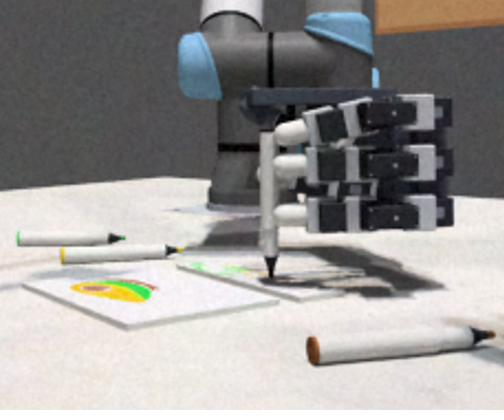

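>>> move(target=[0,0,0,0,0,0,-0.479,0,0.504,0.696,-0.479,0,0.504,0.696,-0.479,0.2,0.504,0.696,-0.74,0.678,0.348,0.168,0.7,-0.9,-0.036,0,0,0,0,0,-0.68,0,0.504,0.696,-0.66,0,0.504,0.696,-0.68,0.2,0.504,0.696,-0.74,0.678,-0.03,0.168,0.7,-0.95], speed=0.008, stop_force=3)

Scene clock: 7686.00 s.
left_arm: end_effector_position=(+0.5502, +0.3997, +0.3351) hand_goal=(-0.478, +0.000, +0.504, +0.696, -0.478, +0.000, +0.504, +0.696, -0.478, +0.200, +0.504, +0.696, -0.740, +0.678, +0.348, +0.168) hand_measured=(-0.480, +0.002, +0.504, +0.694, -0.474, +0.006, +0.504, +0.694, -0.486, +0.196, +0.502, +0.694, -0.740, +0.678, +0.344, +0.170) hand_current_ma=(-3, +7, -2, -6, +10, +19, +0, -6, -28, -13, -5, -8, -1, +0, -19, +6) hand_state=(goal, goal, goal, goal, goal, goal, goal, goal, goal, goal, goal, goal, goal, goal, goal, goal) hand_current_limit=0.70 hand_speed=-0.90 end_effector_quat_wxyz=(-0.167, +0.199, +0.740, -0.621) | right_arm: end_effector_position=(+0.5091, +0.1596, +0.0871) hand_goal=(-0.680, +0.000, +0.504, +0.696, -0.660, +0.000, +0.504, +0.696, -0.680, +0.200, +0.504, +0.696, -0.740, +0.678, -0.030, +0.168) hand_measured=(-0.616, -0.004, +0.524, +0.704, -0.612, +0.000, +0.518, +0.702, -0.622, +0.188, +0.518, +0.702, -0.740, +0.680, +0.134, +0.194) hand_current_ma=(+203, -5, +37, +12, +136, +0, +23, +7, +174, -16, +24, +7, +0, +1, +468, +86) hand_state=(blocked, goal, goal, goal, blocked, goal, goal, goal, blocked, goal, goal, goal, goal, goal, blocked, blocked) hand_current_limit=0.70 hand_speed=-0.95 end_effector_quat_wxyz=(-0.354, +0.613, +0.353, +0.612)
Joint positions: left_arm=[3.679 -2.242 -0.776 -3.066 1.072 -0.097] | right_arm=[0.641 -0.957 1.881 -0.924 1.206 -1.57]
Joint torques (N m): left_arm=[7.05 44.04 21.91 -2.28 1.75 1.59] | right_arm=[-1.75 -49.86 -19.33 1.33 -0.58 -0.91]
Wrist force (N): left_arm=[0.1 2.1 0.0] | right_arm=[0.9 0.2 -0.2]
Wrist torque (N m): left_arm=[0.35 -0.15 -0.26] | right_arm=[-0.05 0.00 0.12]
Wrist force, peak (N): left_arm=[0.3 2.2 -0.2] | right_arm=[2.3 -0.2 -0.2]
Hand target: left_arm +0.5502, +0.3997, +0.3351; -0.167, +0.199, +0.740, -0.621 | right_arm +0.5091, +0.1596, +0.0871; -0.354, +0.613, +0.353, +0.612 (not the last commanded pose)
Off the commanded pose: left_arm 0.000 m, 0 deg | right_arm 0.013 m, 0 deg.
move: contact (right_arm)

>>> move(target=[[0,0,0,0,0,0,-0.479,0,0.504,0.696,-0.479,0,0.504,0.696,-0.479,0.2,0.504,0.696,-0.74,0.678,0.348,0.168,0.7,-0.9,-0.001,0,0,0,0,0,-0.68,0,0.504,0.696,-0.66,0,0.504,0.696,-0.68,0.2,0.504,0.696,-0.74,0.678,-0.03,0.168,0.7,-0.95],[0,0,0,0,0,0,-0.479,0,0.504,0.696,-0.479,0,0.504,0.696,-0.479,0.2,0.504,0.696,-0.74,0.678,0.348,0.168,0.7,-0.9,-0.001,0.014499,-0.03504,0,0,0,-0.68,0,0.504,0.696,-0.66,0,0.504,0.696,-0.68,0.2,0.504,0.696,-0.74,0.678,-0.03,0.168,0.7,-0.95],[0,0,0,0,0,0,-0.479,0,0.504,0.696,-0.479,0,0.504,0.696,-0.479,0.2,0.504,0.696,-0.74,0.678,0.348,0.168,0.7,-0.9,0.012,0.014499,-0.03504,0,0,0,-0.68,0,0.504,0.696,-0.66,0,0.504,0.696,-0.68,0.2,0.504,0.696,-0.74,0.678,-0.03,0.168,0.7,-0.95],[0,0,0,0,0,0,-0.479,0,0.504,0.696,-0.479,0,0.504,0.696,-0.479,0.2,0.504,0.696,-0.74,0.678,0.348,0.168,0.7,-0.9,0.012,0.019051,-0.230285,0,0,0,-0.68,0,0.504,0.696,-0.66,0,0.504,0.696,-0.68,0.2,0.504,0.696,-0.74,0.678,-0.03,0.168,0.7,-0.95],[0,0,0,0,0,0,-0.479,0,0.504,0.696,-0.479,0,0.504,0.696,-0.479,0.2,0.504,0.696,-0.74,0.678,0.348,0.168,0.7,-0.9,-0.0005,0.019051,-0.230285,0,0,0,-0.68,0,0.504,0.696,-0.66,0,0.504,0.696,-0.68,0.2,0.504,0.696,-0.74,0.678,-0.03,0.168,0.7,-0.95],[0,0,0,0,0,0,-0.479,0,0.504,0.696,-0.479,0,0.504,0.696,-0.479,0.2,0.504,0.696,-0.74,0.678,0.348,0.168,0.7,-0.9,-0.0005,0.028285,-0.253116,0,0,0,-0.68,0,0.504,0.696,-0.66,0,0.504,0.696,-0.68,0.2,0.504,0.696,-0.74,0.678,-0.03,0.168,0.7,-0.95],[0,0,0,0,0,0,-0.479,0,0.504,0.696,-0.479,0,0.504,0.696,-0.479,0.2,0.504,0.696,-0.74,0.678,0.348,0.168,0.7,-0.9,0.012,0.028285,-0.253116,0,0,0,-0.68,0,0.504,0.696,-0.66,0,0.504,0.696,-0.68,0.2,0.504,0.696,-0.74,0.678,-0.03,0.168,0.7,-0.95]], speed=[0.02,0.05,0.05,0.2,0.03,0.05,0.05])

>>> move(target=[0,0,0,0,0,0,-0.479,0,0.504,0.696,-0.479,0,0.504,0.696,-0.479,0.2,0.504,0.696,-0.74,0.678,0.348,0.168,0.7,-0.9,0.0717,-0.2051,-0.0432,0,0,0,-0.68,0,0.504,0.696,-0.66,0,0.504,0.696,-0.68,0.2,0.504,0.696,-0.74,0.678,-0.03,0.168,0.7,-0.95], speed=0.25, cameras=["cam_above"])

>>> zoom_image(camera="cam_above", region=[80, 360, 180, 430])

>>> zoom_image(camera="cam_above", region=[190, 390, 290, 460])

Scene clock: 7716.00 s.
left_arm: end_effector_position=(+0.5502, +0.3997, +0.3351) hand_goal=(-0.478, +0.000, +0.504, +0.696, -0.478, +0.000, +0.504, +0.696, -0.478, +0.200, +0.504, +0.696, -0.740, +0.678, +0.348, +0.168) hand_measured=(-0.480, +0.002, +0.504, +0.694, -0.474, +0.006, +0.504, +0.694, -0.486, +0.196, +0.502, +0.694, -0.740, +0.678, +0.344, +0.170) hand_current_ma=(-3, +7, -2, -6, +10, +19, +0, -6, -28, -13, -5, -8, -1, +0, -19, +6) hand_state=(goal, goal, goal, goal, goal, goal, goal, goal, goal, goal, goal, goal, goal, goal, goal, goal) hand_current_limit=0.70 hand_speed=-0.90 end_effector_quat_wxyz=(-0.167, +0.199, +0.740, -0.621) | right_arm: end_effector_position=(+0.4477, +0.0197, +0.0942) hand_goal=(-0.680, +0.000, +0.504, +0.696, -0.660, +0.000, +0.504, +0.696, -0.680, +0.200, +0.504, +0.696, -0.740, +0.678, -0.030, +0.168) hand_measured=(-0.616, +0.000, +0.532, +0.708, -0.614, +0.010, +0.518, +0.702, -0.630, +0.198, +0.518, +0.702, -0.734, +0.680, +0.134, +0.196) hand_current_ma=(+203, +0, +61, +20, +128, +12, +23, +7, +144, -2, +24, +9, +7, +1, +468, +87) hand_state=(blocked, goal, blocked, goal, blocked, goal, goal, goal, blocked, goal, goal, goal, goal, goal, blocked, blocked) hand_current_limit=0.70 hand_speed=-0.95 end_effector_quat_wxyz=(-0.354, +0.613, +0.353, +0.612)
Joint positions: left_arm=[3.679 -2.242 -0.776 -3.066 1.072 -0.097] | right_arm=[0.433 -1.195 2.321 -1.125 0.997 -1.57]
Joint torques (N m): left_arm=[3.29 45.28 20.21 -1.84 1.63 1.26] | right_arm=[-5.63 -37.99 -16.59 1.46 -1.7 0.93]
Wrist force (N): left_arm=[0.4 2.0 -0.2] | right_arm=[-1.0 -0.1 -0.5]
Wrist torque (N m): left_arm=[0.37 -0.20 -0.23] | right_arm=[-0.04 0.14 0.19]
Wrist force, peak (N): left_arm=[0.6 2.2 -0.2] | right_arm=[2.5 0.3 -0.2]
Hand target: left_arm +0.5502, +0.3997, +0.3351; -0.167, +0.199, +0.740, -0.621 | right_arm +0.4477, +0.0197, +0.0943; -0.354, +0.613, +0.353, +0.612
Off the commanded pose: left_arm 0.000 m, 0 deg | right_arm 0.000 m, 0 deg.
move: done

Scene clock: 7717.17 s.
left_arm: end_effector_position=(+0.5502, +0.3997, +0.3351) hand_goal=(-0.478, +0.000, +0.504, +0.696, -0.478, +0.000, +0.504, +0.696, -0.478, +0.200, +0.504, +0.696, -0.740, +0.678, +0.348, +0.168) hand_measured=(-0.480, +0.002, +0.504, +0.694, -0.474, +0.006, +0.504, +0.694, -0.486, +0.196, +0.502, +0.694, -0.740, +0.678, +0.344, +0.170) hand_current_ma=(-3, +7, -2, -6, +10, +19, +0, -6, -28, -13, -5, -8, -1, +0, -19, +6) hand_state=(goal, goal, goal, goal, goal, goal, goal, goal, goal, goal, goal, goal, goal, goal, goal, goal) hand_current_limit=0.70 hand_speed=-0.90 end_effector_quat_wxyz=(-0.167, +0.199, +0.740, -0.621) | right_arm: end_effector_position=(+0.3283, +0.0588, +0.1374) hand_goal=(-0.680, +0.000, +0.504, +0.696, -0.660, +0.000, +0.504, +0.696, -0.680, +0.200, +0.504, +0.696, -0.740, +0.678, -0.030, +0.168) hand_measured=(-0.616, +0.000, +0.532, +0.708, -0.614, +0.010, +0.518, +0.702, -0.630, +0.198, +0.518, +0.702, -0.734, +0.680, +0.134, +0.196) hand_current_ma=(+203, +0, +61, +20, +128, +12, +23, +7, +144, -1, +24, +9, +8, +1, +468, +87) hand_state=(blocked, goal, blocked, goal, blocked, goal, goal, goal, blocked, goal, goal, goal, goal, goal, blocked, blocked) hand_current_limit=0.70 hand_speed=-0.95 end_effector_quat_wxyz=(-0.354, +0.613, +0.353, +0.612)
Joint positions: left_arm=[3.679 -2.242 -0.776 -3.066 1.072 -0.097] | right_arm=[0.765 -1.366 2.373 -1.007 1.33 -1.57]
Joint torques (N m): left_arm=[3.02 45.26 20.52 -1.88 1.61 1.28] | right_arm=[5.37 -32.84 -19.3 0.99 1.87 -1.7]
Wrist force (N): left_arm=[0.4 1.8 0.0] | right_arm=[-1.1 0.3 -0.3]
Wrist torque (N m): left_arm=[0.32 -0.19 -0.23] | right_arm=[-0.01 0.16 0.16]
Wrist force, peak (N): left_arm=[0.4 2.1 0.1] | right_arm=[-1.6 1.4 0.1]
Hand target: left_arm +0.5502, +0.3997, +0.3351; -0.167, +0.199, +0.740, -0.621 | right_arm +0.3283, +0.0588, +0.1374; -0.354, +0.613, +0.353, +0.612
Off the commanded pose: left_arm 0.000 m, 0 deg | right_arm 0.000 m, 0 deg.
move: done
Images, in order (width x height): cam_above 504x504.

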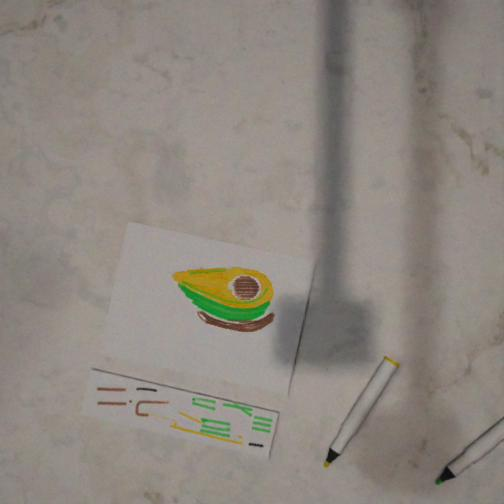

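Scaled by 5.040 from the camera's 504x504 image, which has a finer 720x720 frame.

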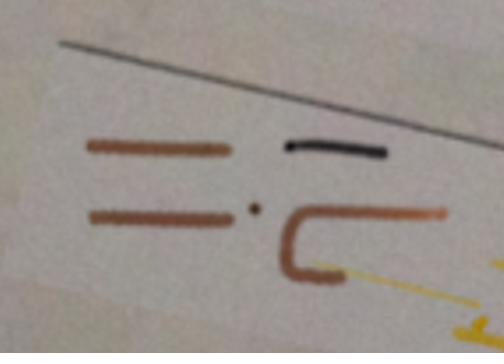

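Scaled by 5.040 from the camera's 504x504 image, which has a finer 720x720 frame.

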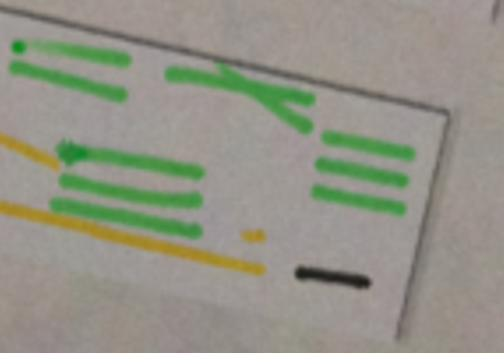

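>>> move(target=[[0,0,0,0,0,0,-0.479,0,0.504,0.696,-0.479,0,0.504,0.696,-0.479,0.2,0.504,0.696,-0.74,0.678,0.348,0.168,0.7,-0.9,-0.0765,0.170333,0.279028,0,0,0,-0.68,0,0.504,0.696,-0.66,0,0.504,0.696,-0.68,0.2,0.504,0.696,-0.74,0.678,-0.03,0.168,0.7,-0.95],[0,0,0,0,0,0,-0.479,0,0.504,0.696,-0.479,0,0.504,0.696,-0.479,0.2,0.504,0.696,-0.74,0.678,0.348,0.168,0.7,-0.9,-0.0843,0.170333,0.279028,0,0,0,-0.68,0,0.504,0.696,-0.66,0,0.504,0.696,-0.68,0.2,0.504,0.696,-0.74,0.678,-0.03,0.168,0.7,-0.95],[0,0,0,0,0,0,-0.479,0,0.504,0.696,-0.479,0,0.504,0.696,-0.479,0.2,0.504,0.696,-0.74,0.678,0.348,0.168,0.7,-0.9,-0.0843,0.185132,0.248634,0,0,0,-0.68,0,0.504,0.696,-0.66,0,0.504,0.696,-0.68,0.2,0.504,0.696,-0.74,0.678,-0.03,0.168,0.7,-0.95],[0,0,0,0,0,0,-0.479,0,0.504,0.696,-0.479,0,0.504,0.696,-0.479,0.2,0.504,0.696,-0.74,0.678,0.348,0.168,0.7,-0.9,-0.0765,0.185132,0.248634,0,0,0,-0.68,0,0.504,0.696,-0.66,0,0.504,0.696,-0.68,0.2,0.504,0.696,-0.74,0.678,-0.03,0.168,0.7,-0.95],[0,0,0,0,0,0,-0.479,0,0.504,0.696,-0.479,0,0.504,0.696,-0.479,0.2,0.504,0.696,-0.74,0.678,0.348,0.168,0.7,-0.9,-0.0765,0.208516,0.069279,0,0,0,-0.68,0,0.504,0.696,-0.66,0,0.504,0.696,-0.68,0.2,0.504,0.696,-0.74,0.678,-0.03,0.168,0.7,-0.95],[0,0,0,0,0,0,-0.479,0,0.504,0.696,-0.479,0,0.504,0.696,-0.479,0.2,0.504,0.696,-0.74,0.678,0.348,0.168,0.7,-0.9,-0.0843,0.208516,0.069279,0,0,0,-0.68,0,0.504,0.696,-0.66,0,0.504,0.696,-0.68,0.2,0.504,0.696,-0.74,0.678,-0.03,0.168,0.7,-0.95],[0,0,0,0,0,0,-0.479,0,0.504,0.696,-0.479,0,0.504,0.696,-0.479,0.2,0.504,0.696,-0.74,0.678,0.348,0.168,0.7,-0.9,-0.0843,0.216913,0.048022,0,0,0,-0.68,0,0.504,0.696,-0.66,0,0.504,0.696,-0.68,0.2,0.504,0.696,-0.74,0.678,-0.03,0.168,0.7,-0.95],[0,0,0,0,0,0,-0.479,0,0.504,0.696,-0.479,0,0.504,0.696,-0.479,0.2,0.504,0.696,-0.74,0.678,0.348,0.168,0.7,-0.9,-0.0765,0.216913,0.048022,0,0,0,-0.68,0,0.504,0.696,-0.66,0,0.504,0.696,-0.68,0.2,0.504,0.696,-0.74,0.678,-0.03,0.168,0.7,-0.95],[0,0,0,0,0,0,-0.479,0,0.504,0.696,-0.479,0,0.504,0.696,-0.479,0.2,0.504,0.696,-0.74,0.678,0.348,0.168,0.7,-0.9,0,0,0,0,0,0,-0.68,0,0.504,0.696,-0.66,0,0.504,0.696,-0.68,0.2,0.504,0.696,-0.74,0.678,-0.03,0.168,0.7,-0.95]], speed=[0.25,0.02,0.05,0.05,0.25,0.02,0.05,0.05,0.25], cameras=["cam_above"])

>>> zoom_image(camera="cam_above", region=[80, 360, 180, 430])

>>> zoom_image(camera="cam_above", region=[190, 390, 290, 460])

Scene clock: 7782.33 s.
left_arm: end_effector_position=(+0.5502, +0.3997, +0.3351) hand_goal=(-0.478, +0.000, +0.504, +0.696, -0.478, +0.000, +0.504, +0.696, -0.478, +0.200, +0.504, +0.696, -0.740, +0.678, +0.348, +0.168) hand_measured=(-0.480, +0.002, +0.504, +0.694, -0.474, +0.006, +0.504, +0.694, -0.486, +0.196, +0.502, +0.694, -0.740, +0.678, +0.344, +0.170) hand_current_ma=(-3, +7, -2, -6, +10, +19, +0, -6, -28, -13, -5, -8, -1, +0, -19, +6) hand_state=(goal, goal, goal, goal, goal, goal, goal, goal, goal, goal, goal, goal, goal, goal, goal, goal) hand_current_limit=0.70 hand_speed=-0.90 end_effector_quat_wxyz=(-0.167, +0.199, +0.740, -0.621) | right_arm: end_effector_position=(+0.3283, +0.0588, +0.1374) hand_goal=(-0.680, +0.000, +0.504, +0.696, -0.660, +0.000, +0.504, +0.696, -0.680, +0.200, +0.504, +0.696, -0.740, +0.678, -0.030, +0.168) hand_measured=(-0.616, +0.000, +0.532, +0.708, -0.614, +0.010, +0.518, +0.702, -0.632, +0.198, +0.518, +0.702, -0.734, +0.680, +0.134, +0.196) hand_current_ma=(+203, +0, +64, +21, +126, +13, +23, +7, +138, -1, +25, +9, +8, +1, +468, +87) hand_state=(blocked, goal, blocked, goal, blocked, goal, goal, goal, blocked, goal, goal, goal, goal, goal, blocked, blocked) hand_current_limit=0.70 hand_speed=-0.95 end_effector_quat_wxyz=(-0.354, +0.613, +0.353, +0.612)
Joint positions: left_arm=[3.679 -2.242 -0.776 -3.066 1.072 -0.097] | right_arm=[0.765 -1.366 2.373 -1.007 1.33 -1.57]
Joint torques (N m): left_arm=[1.01 45.28 19.73 -1.62 1.54 1.05] | right_arm=[7.77 -33.33 -18.48 1.12 1.33 -1.58]
Wrist force (N): left_arm=[0.4 1.9 0.0] | right_arm=[-1.1 -0.2 -0.4]
Wrist torque (N m): left_arm=[0.33 -0.19 -0.23] | right_arm=[-0.06 0.15 0.15]
Wrist force, peak (N): left_arm=[0.4 2.2 -0.1] | right_arm=[2.1 -0.5 0.5]
Hand target: left_arm +0.5502, +0.3997, +0.3351; -0.167, +0.199, +0.740, -0.621 | right_arm +0.3283, +0.0588, +0.1374; -0.354, +0.613, +0.353, +0.612
Off the commanded pose: left_arm 0.000 m, 0 deg | right_arm 0.000 m, 0 deg.
move: done
Images, in order (width x height): cam_above 504x504.

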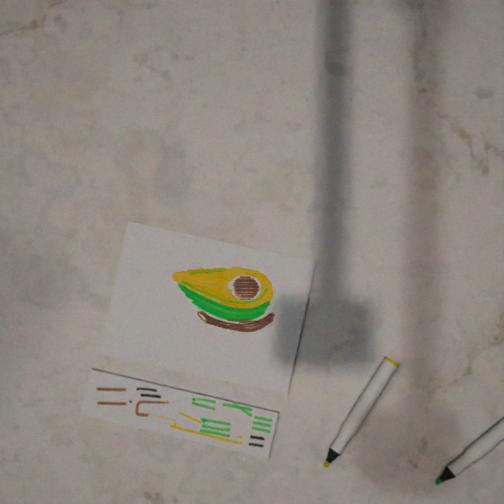

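Scaled by 5.040 from the camera's 504x504 image, which has a finer 720x720 frame.

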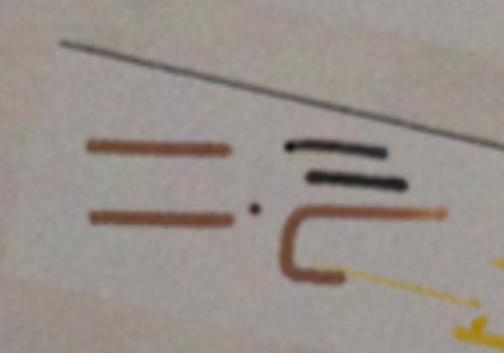

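Scaled by 5.040 from the camera's 504x504 image, which has a finer 720x720 frame.

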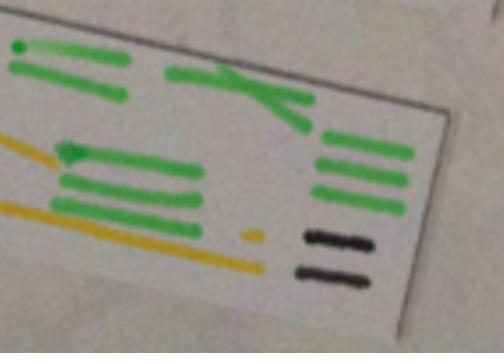

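>>> move(target=[0,0,0,0,0,0,-0.479,0,0.504,0.696,-0.479,0,0.504,0.696,-0.479,0.2,0.504,0.696,-0.74,0.678,0.348,0.168,0.7,-0.9,-0.0765,0.366744,0.216959,0,0,0,-0.68,0,0.504,0.696,-0.66,0,0.504,0.696,-0.68,0.2,0.504,0.696,-0.74,0.678,-0.03,0.168,0.7,-0.95], speed=0.25)

>>> move(target=[0,0,0,0,0,0,-0.479,0,0.504,0.696,-0.479,0,0.504,0.696,-0.479,0.2,0.504,0.696,-0.74,0.678,0.348,0.168,0.7,-0.9,-0.015,0,0,0,0,0,-0.68,0,0.504,0.696,-0.66,0,0.504,0.696,-0.68,0.2,0.504,0.696,-0.74,0.678,-0.03,0.168,0.7,-0.95], speed=0.006, stop_force=3)

Scene clock: 7841.60 s.
left_arm: end_effector_position=(+0.5502, +0.3997, +0.3351) hand_goal=(-0.478, +0.000, +0.504, +0.696, -0.478, +0.000, +0.504, +0.696, -0.478, +0.200, +0.504, +0.696, -0.740, +0.678, +0.348, +0.168) hand_measured=(-0.480, +0.002, +0.504, +0.694, -0.474, +0.006, +0.504, +0.694, -0.486, +0.196, +0.502, +0.694, -0.740, +0.678, +0.344, +0.170) hand_current_ma=(-3, +7, -2, -6, +10, +19, +0, -6, -28, -13, -5, -8, -1, +0, -19, +6) hand_state=(goal, goal, goal, goal, goal, goal, goal, goal, goal, goal, goal, goal, goal, goal, goal, goal) hand_current_limit=0.70 hand_speed=-0.90 end_effector_quat_wxyz=(-0.167, +0.199, +0.740, -0.621) | right_arm: end_effector_position=(+0.5838, +0.0614, +0.0913) hand_goal=(-0.680, +0.000, +0.504, +0.696, -0.660, +0.000, +0.504, +0.696, -0.680, +0.200, +0.504, +0.696, -0.740, +0.678, -0.030, +0.168) hand_measured=(-0.616, +0.000, +0.532, +0.708, -0.614, +0.010, +0.518, +0.702, -0.632, +0.198, +0.518, +0.702, -0.734, +0.680, +0.134, +0.196) hand_current_ma=(+203, +0, +64, +21, +126, +13, +23, +7, +138, -1, +25, +9, +8, +1, +468, +87) hand_state=(blocked, goal, blocked, goal, blocked, goal, goal, goal, blocked, goal, goal, goal, goal, goal, blocked, blocked) hand_current_limit=0.70 hand_speed=-0.95 end_effector_quat_wxyz=(-0.354, +0.613, +0.353, +0.612)
Joint positions: left_arm=[3.679 -2.242 -0.776 -3.066 1.072 -0.097] | right_arm=[0.379 -0.999 1.948 -0.949 0.944 -1.57]
Joint torques (N m): left_arm=[0.75 45.32 19.58 -1.75 1.61 1.07] | right_arm=[-5.92 -24.93 -20.73 1.25 -1.64 -1.57]
Wrist force (N): left_arm=[0.4 1.9 0.0] | right_arm=[-1.1 -0.2 0.1]
Wrist torque (N m): left_arm=[0.33 -0.19 -0.23] | right_arm=[-0.09 0.12 0.15]
Wrist force, peak (N): left_arm=[0.4 2.1 0.1] | right_arm=[-0.7 -1.8 -1.0]
Hand target: left_arm +0.5502, +0.3997, +0.3351; -0.167, +0.199, +0.740, -0.621 | right_arm +0.5839, +0.0614, +0.0913; -0.354, +0.613, +0.353, +0.612
Off the commanded pose: left_arm 0.000 m, 0 deg | right_arm 0.000 m, 0 deg.
move: done

Scene clock: 7843.57 s.
left_arm: end_effector_position=(+0.5502, +0.3997, +0.3351) hand_goal=(-0.478, +0.000, +0.504, +0.696, -0.478, +0.000, +0.504, +0.696, -0.478, +0.200, +0.504, +0.696, -0.740, +0.678, +0.348, +0.168) hand_measured=(-0.480, +0.002, +0.504, +0.694, -0.474, +0.006, +0.504, +0.694, -0.486, +0.196, +0.502, +0.694, -0.740, +0.678, +0.344, +0.170) hand_current_ma=(-3, +7, -2, -6, +10, +19, +0, -6, -28, -13, -5, -8, -1, +0, -19, +6) hand_state=(goal, goal, goal, goal, goal, goal, goal, goal, goal, goal, goal, goal, goal, goal, goal, goal) hand_current_limit=0.70 hand_speed=-0.90 end_effector_quat_wxyz=(-0.167, +0.199, +0.740, -0.621) | right_arm: end_effector_position=(+0.5839, +0.0614, +0.0868) hand_goal=(-0.680, +0.000, +0.504, +0.696, -0.660, +0.000, +0.504, +0.696, -0.680, +0.200, +0.504, +0.696, -0.740, +0.678, -0.030, +0.168) hand_measured=(-0.616, -0.008, +0.532, +0.708, -0.614, +0.002, +0.518, +0.702, -0.632, +0.192, +0.518, +0.702, -0.740, +0.680, +0.134, +0.196) hand_current_ma=(+203, -10, +64, +21, +126, +2, +23, +7, +138, -11, +25, +9, +0, +1, +468, +89) hand_state=(blocked, goal, blocked, goal, blocked, goal, goal, goal, blocked, goal, goal, goal, goal, goal, blocked, blocked) hand_current_limit=0.70 hand_speed=-0.95 end_effector_quat_wxyz=(-0.354, +0.613, +0.353, +0.612)
Joint positions: left_arm=[3.679 -2.242 -0.776 -3.066 1.072 -0.097] | right_arm=[0.379 -0.989 1.949 -0.96 0.944 -1.57]
Joint torques (N m): left_arm=[0.31 45.82 18.76 -1.61 1.62 1.01] | right_arm=[-5.64 -47.59 -18.91 1.64 -1.42 -0.92]
Wrist force (N): left_arm=[0.3 1.8 0.0] | right_arm=[0.8 -0.1 -0.3]
Wrist torque (N m): left_arm=[0.32 -0.17 -0.24] | right_arm=[-0.06 0.02 0.02]
Wrist force, peak (N): left_arm=[0.4 2.2 -0.1] | right_arm=[2.2 0.4 -0.4]
Hand target: left_arm +0.5502, +0.3997, +0.3351; -0.167, +0.199, +0.740, -0.621 | right_arm +0.5839, +0.0614, +0.0868; -0.354, +0.613, +0.353, +0.612 (not the last commanded pose)
Off the commanded pose: left_arm 0.000 m, 0 deg | right_arm 0.004 m, 0 deg.
move: contact (right_arm)

>>> move(target=[[0,0,0,0,0,0,-0.479,0,0.504,0.696,-0.479,0,0.504,0.696,-0.479,0.2,0.504,0.696,-0.74,0.678,0.348,0.168,0.7,-0.9,-0.0006,0.00302,-0.009908,0,0,0,-0.68,0,0.504,0.696,-0.66,0,0.504,0.696,-0.68,0.2,0.504,0.696,-0.74,0.678,-0.03,0.168,0.7,-0.95],[0,0,0,0,0,0,-0.479,0,0.504,0.696,-0.479,0,0.504,0.696,-0.479,0.2,0.504,0.696,-0.74,0.678,0.348,0.168,0.7,-0.9,0.0078,0.00302,-0.009908,0,0,0,-0.68,0,0.504,0.696,-0.66,0,0.504,0.696,-0.68,0.2,0.504,0.696,-0.74,0.678,-0.03,0.168,0.7,-0.95],[0,0,0,0,0,0,-0.479,0,0.504,0.696,-0.479,0,0.504,0.696,-0.479,0.2,0.504,0.696,-0.74,0.678,0.348,0.168,0.7,-0.9,0.0078,0.011414,0.084429,0,0,0,-0.68,0,0.504,0.696,-0.66,0,0.504,0.696,-0.68,0.2,0.504,0.696,-0.74,0.678,-0.03,0.168,0.7,-0.95],[0,0,0,0,0,0,-0.479,0,0.504,0.696,-0.479,0,0.504,0.696,-0.479,0.2,0.504,0.696,-0.74,0.678,0.348,0.168,0.7,-0.9,-0.0006,0.011414,0.084429,0,0,0,-0.68,0,0.504,0.696,-0.66,0,0.504,0.696,-0.68,0.2,0.504,0.696,-0.74,0.678,-0.03,0.168,0.7,-0.95],[0,0,0,0,0,0,-0.479,0,0.504,0.696,-0.479,0,0.504,0.696,-0.479,0.2,0.504,0.696,-0.74,0.678,0.348,0.168,0.7,-0.9,-0.0006,0.012437,0.073893,0,0,0,-0.68,0,0.504,0.696,-0.66,0,0.504,0.696,-0.68,0.2,0.504,0.696,-0.74,0.678,-0.03,0.168,0.7,-0.95],[0,0,0,0,0,0,-0.479,0,0.504,0.696,-0.479,0,0.504,0.696,-0.479,0.2,0.504,0.696,-0.74,0.678,0.348,0.168,0.7,-0.9,0.0078,0.012437,0.073893,0,0,0,-0.68,0,0.504,0.696,-0.66,0,0.504,0.696,-0.68,0.2,0.504,0.696,-0.74,0.678,-0.03,0.168,0.7,-0.95],[0,0,0,0,0,0,-0.479,0,0.504,0.696,-0.479,0,0.504,0.696,-0.479,0.2,0.504,0.696,-0.74,0.678,0.348,0.168,0.7,-0.9,0.0843,-0.366744,-0.216959,0,0,0,-0.68,0,0.504,0.696,-0.66,0,0.504,0.696,-0.68,0.2,0.504,0.696,-0.74,0.678,-0.03,0.168,0.7,-0.95]], speed=[0.04,0.05,0.2,0.02,0.04,0.05,0.25], cameras=["cam_above"])

>>> zoom_image(camera="cam_above", region=[160, 250, 290, 345])

Scene clock: 7872.03 s.
left_arm: end_effector_position=(+0.5502, +0.3997, +0.3351) hand_goal=(-0.478, +0.000, +0.504, +0.696, -0.478, +0.000, +0.504, +0.696, -0.478, +0.200, +0.504, +0.696, -0.740, +0.678, +0.348, +0.168) hand_measured=(-0.480, +0.002, +0.504, +0.694, -0.474, +0.006, +0.504, +0.694, -0.486, +0.196, +0.502, +0.694, -0.740, +0.678, +0.344, +0.170) hand_current_ma=(-3, +7, -2, -6, +10, +19, +0, -6, -28, -13, -5, -8, -1, +0, -19, +6) hand_state=(goal, goal, goal, goal, goal, goal, goal, goal, goal, goal, goal, goal, goal, goal, goal, goal) hand_current_limit=0.70 hand_speed=-0.90 end_effector_quat_wxyz=(-0.167, +0.199, +0.740, -0.621) | right_arm: end_effector_position=(+0.3283, +0.0588, +0.1375) hand_goal=(-0.680, +0.000, +0.504, +0.696, -0.660, +0.000, +0.504, +0.696, -0.680, +0.200, +0.504, +0.696, -0.740, +0.678, -0.030, +0.168) hand_measured=(-0.616, +0.000, +0.536, +0.710, -0.616, +0.010, +0.518, +0.702, -0.636, +0.198, +0.518, +0.702, -0.734, +0.680, +0.134, +0.196) hand_current_ma=(+203, +0, +74, +26, +122, +13, +23, +7, +122, -1, +26, +9, +9, +1, +468, +90) hand_state=(blocked, goal, blocked, goal, blocked, goal, goal, goal, blocked, goal, goal, goal, goal, goal, blocked, blocked) hand_current_limit=0.70 hand_speed=-0.95 end_effector_quat_wxyz=(-0.354, +0.613, +0.353, +0.612)
Joint positions: left_arm=[3.679 -2.242 -0.776 -3.066 1.072 -0.097] | right_arm=[0.765 -1.366 2.373 -1.006 1.33 -1.57]
Joint torques (N m): left_arm=[-3.26 45.93 17.63 -1.34 1.33 0.54] | right_arm=[8.37 -33.34 -5.08 1.03 1.33 1.17]
Wrist force (N): left_arm=[0.2 1.8 -0.1] | right_arm=[-1.0 0.0 -0.1]
Wrist torque (N m): left_arm=[0.32 -0.16 -0.24] | right_arm=[-0.07 0.13 0.23]
Wrist force, peak (N): left_arm=[0.4 2.2 -0.2] | right_arm=[2.3 -0.1 1.1]
Hand target: left_arm +0.5502, +0.3997, +0.3351; -0.167, +0.199, +0.740, -0.621 | right_arm +0.3283, +0.0588, +0.1375; -0.354, +0.613, +0.353, +0.612
Off the commanded pose: left_arm 0.000 m, 0 deg | right_arm 0.000 m, 0 deg.
move: done
Images, in order (width x height): cam_above 504x504.

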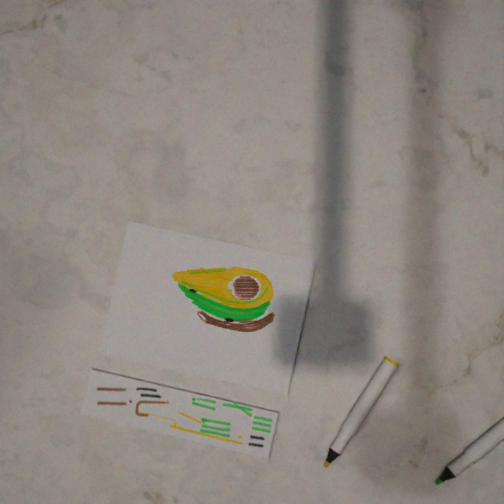

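Scaled by 3.877 from the camera's 504x504 image, which has a finer 720x720 frame.

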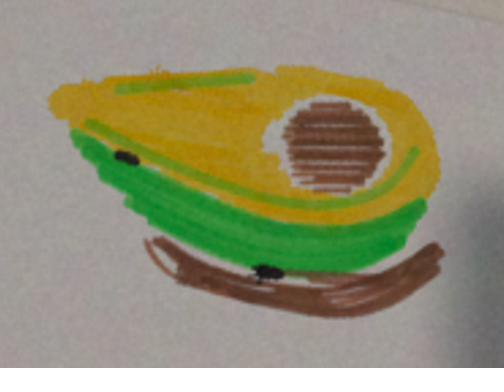

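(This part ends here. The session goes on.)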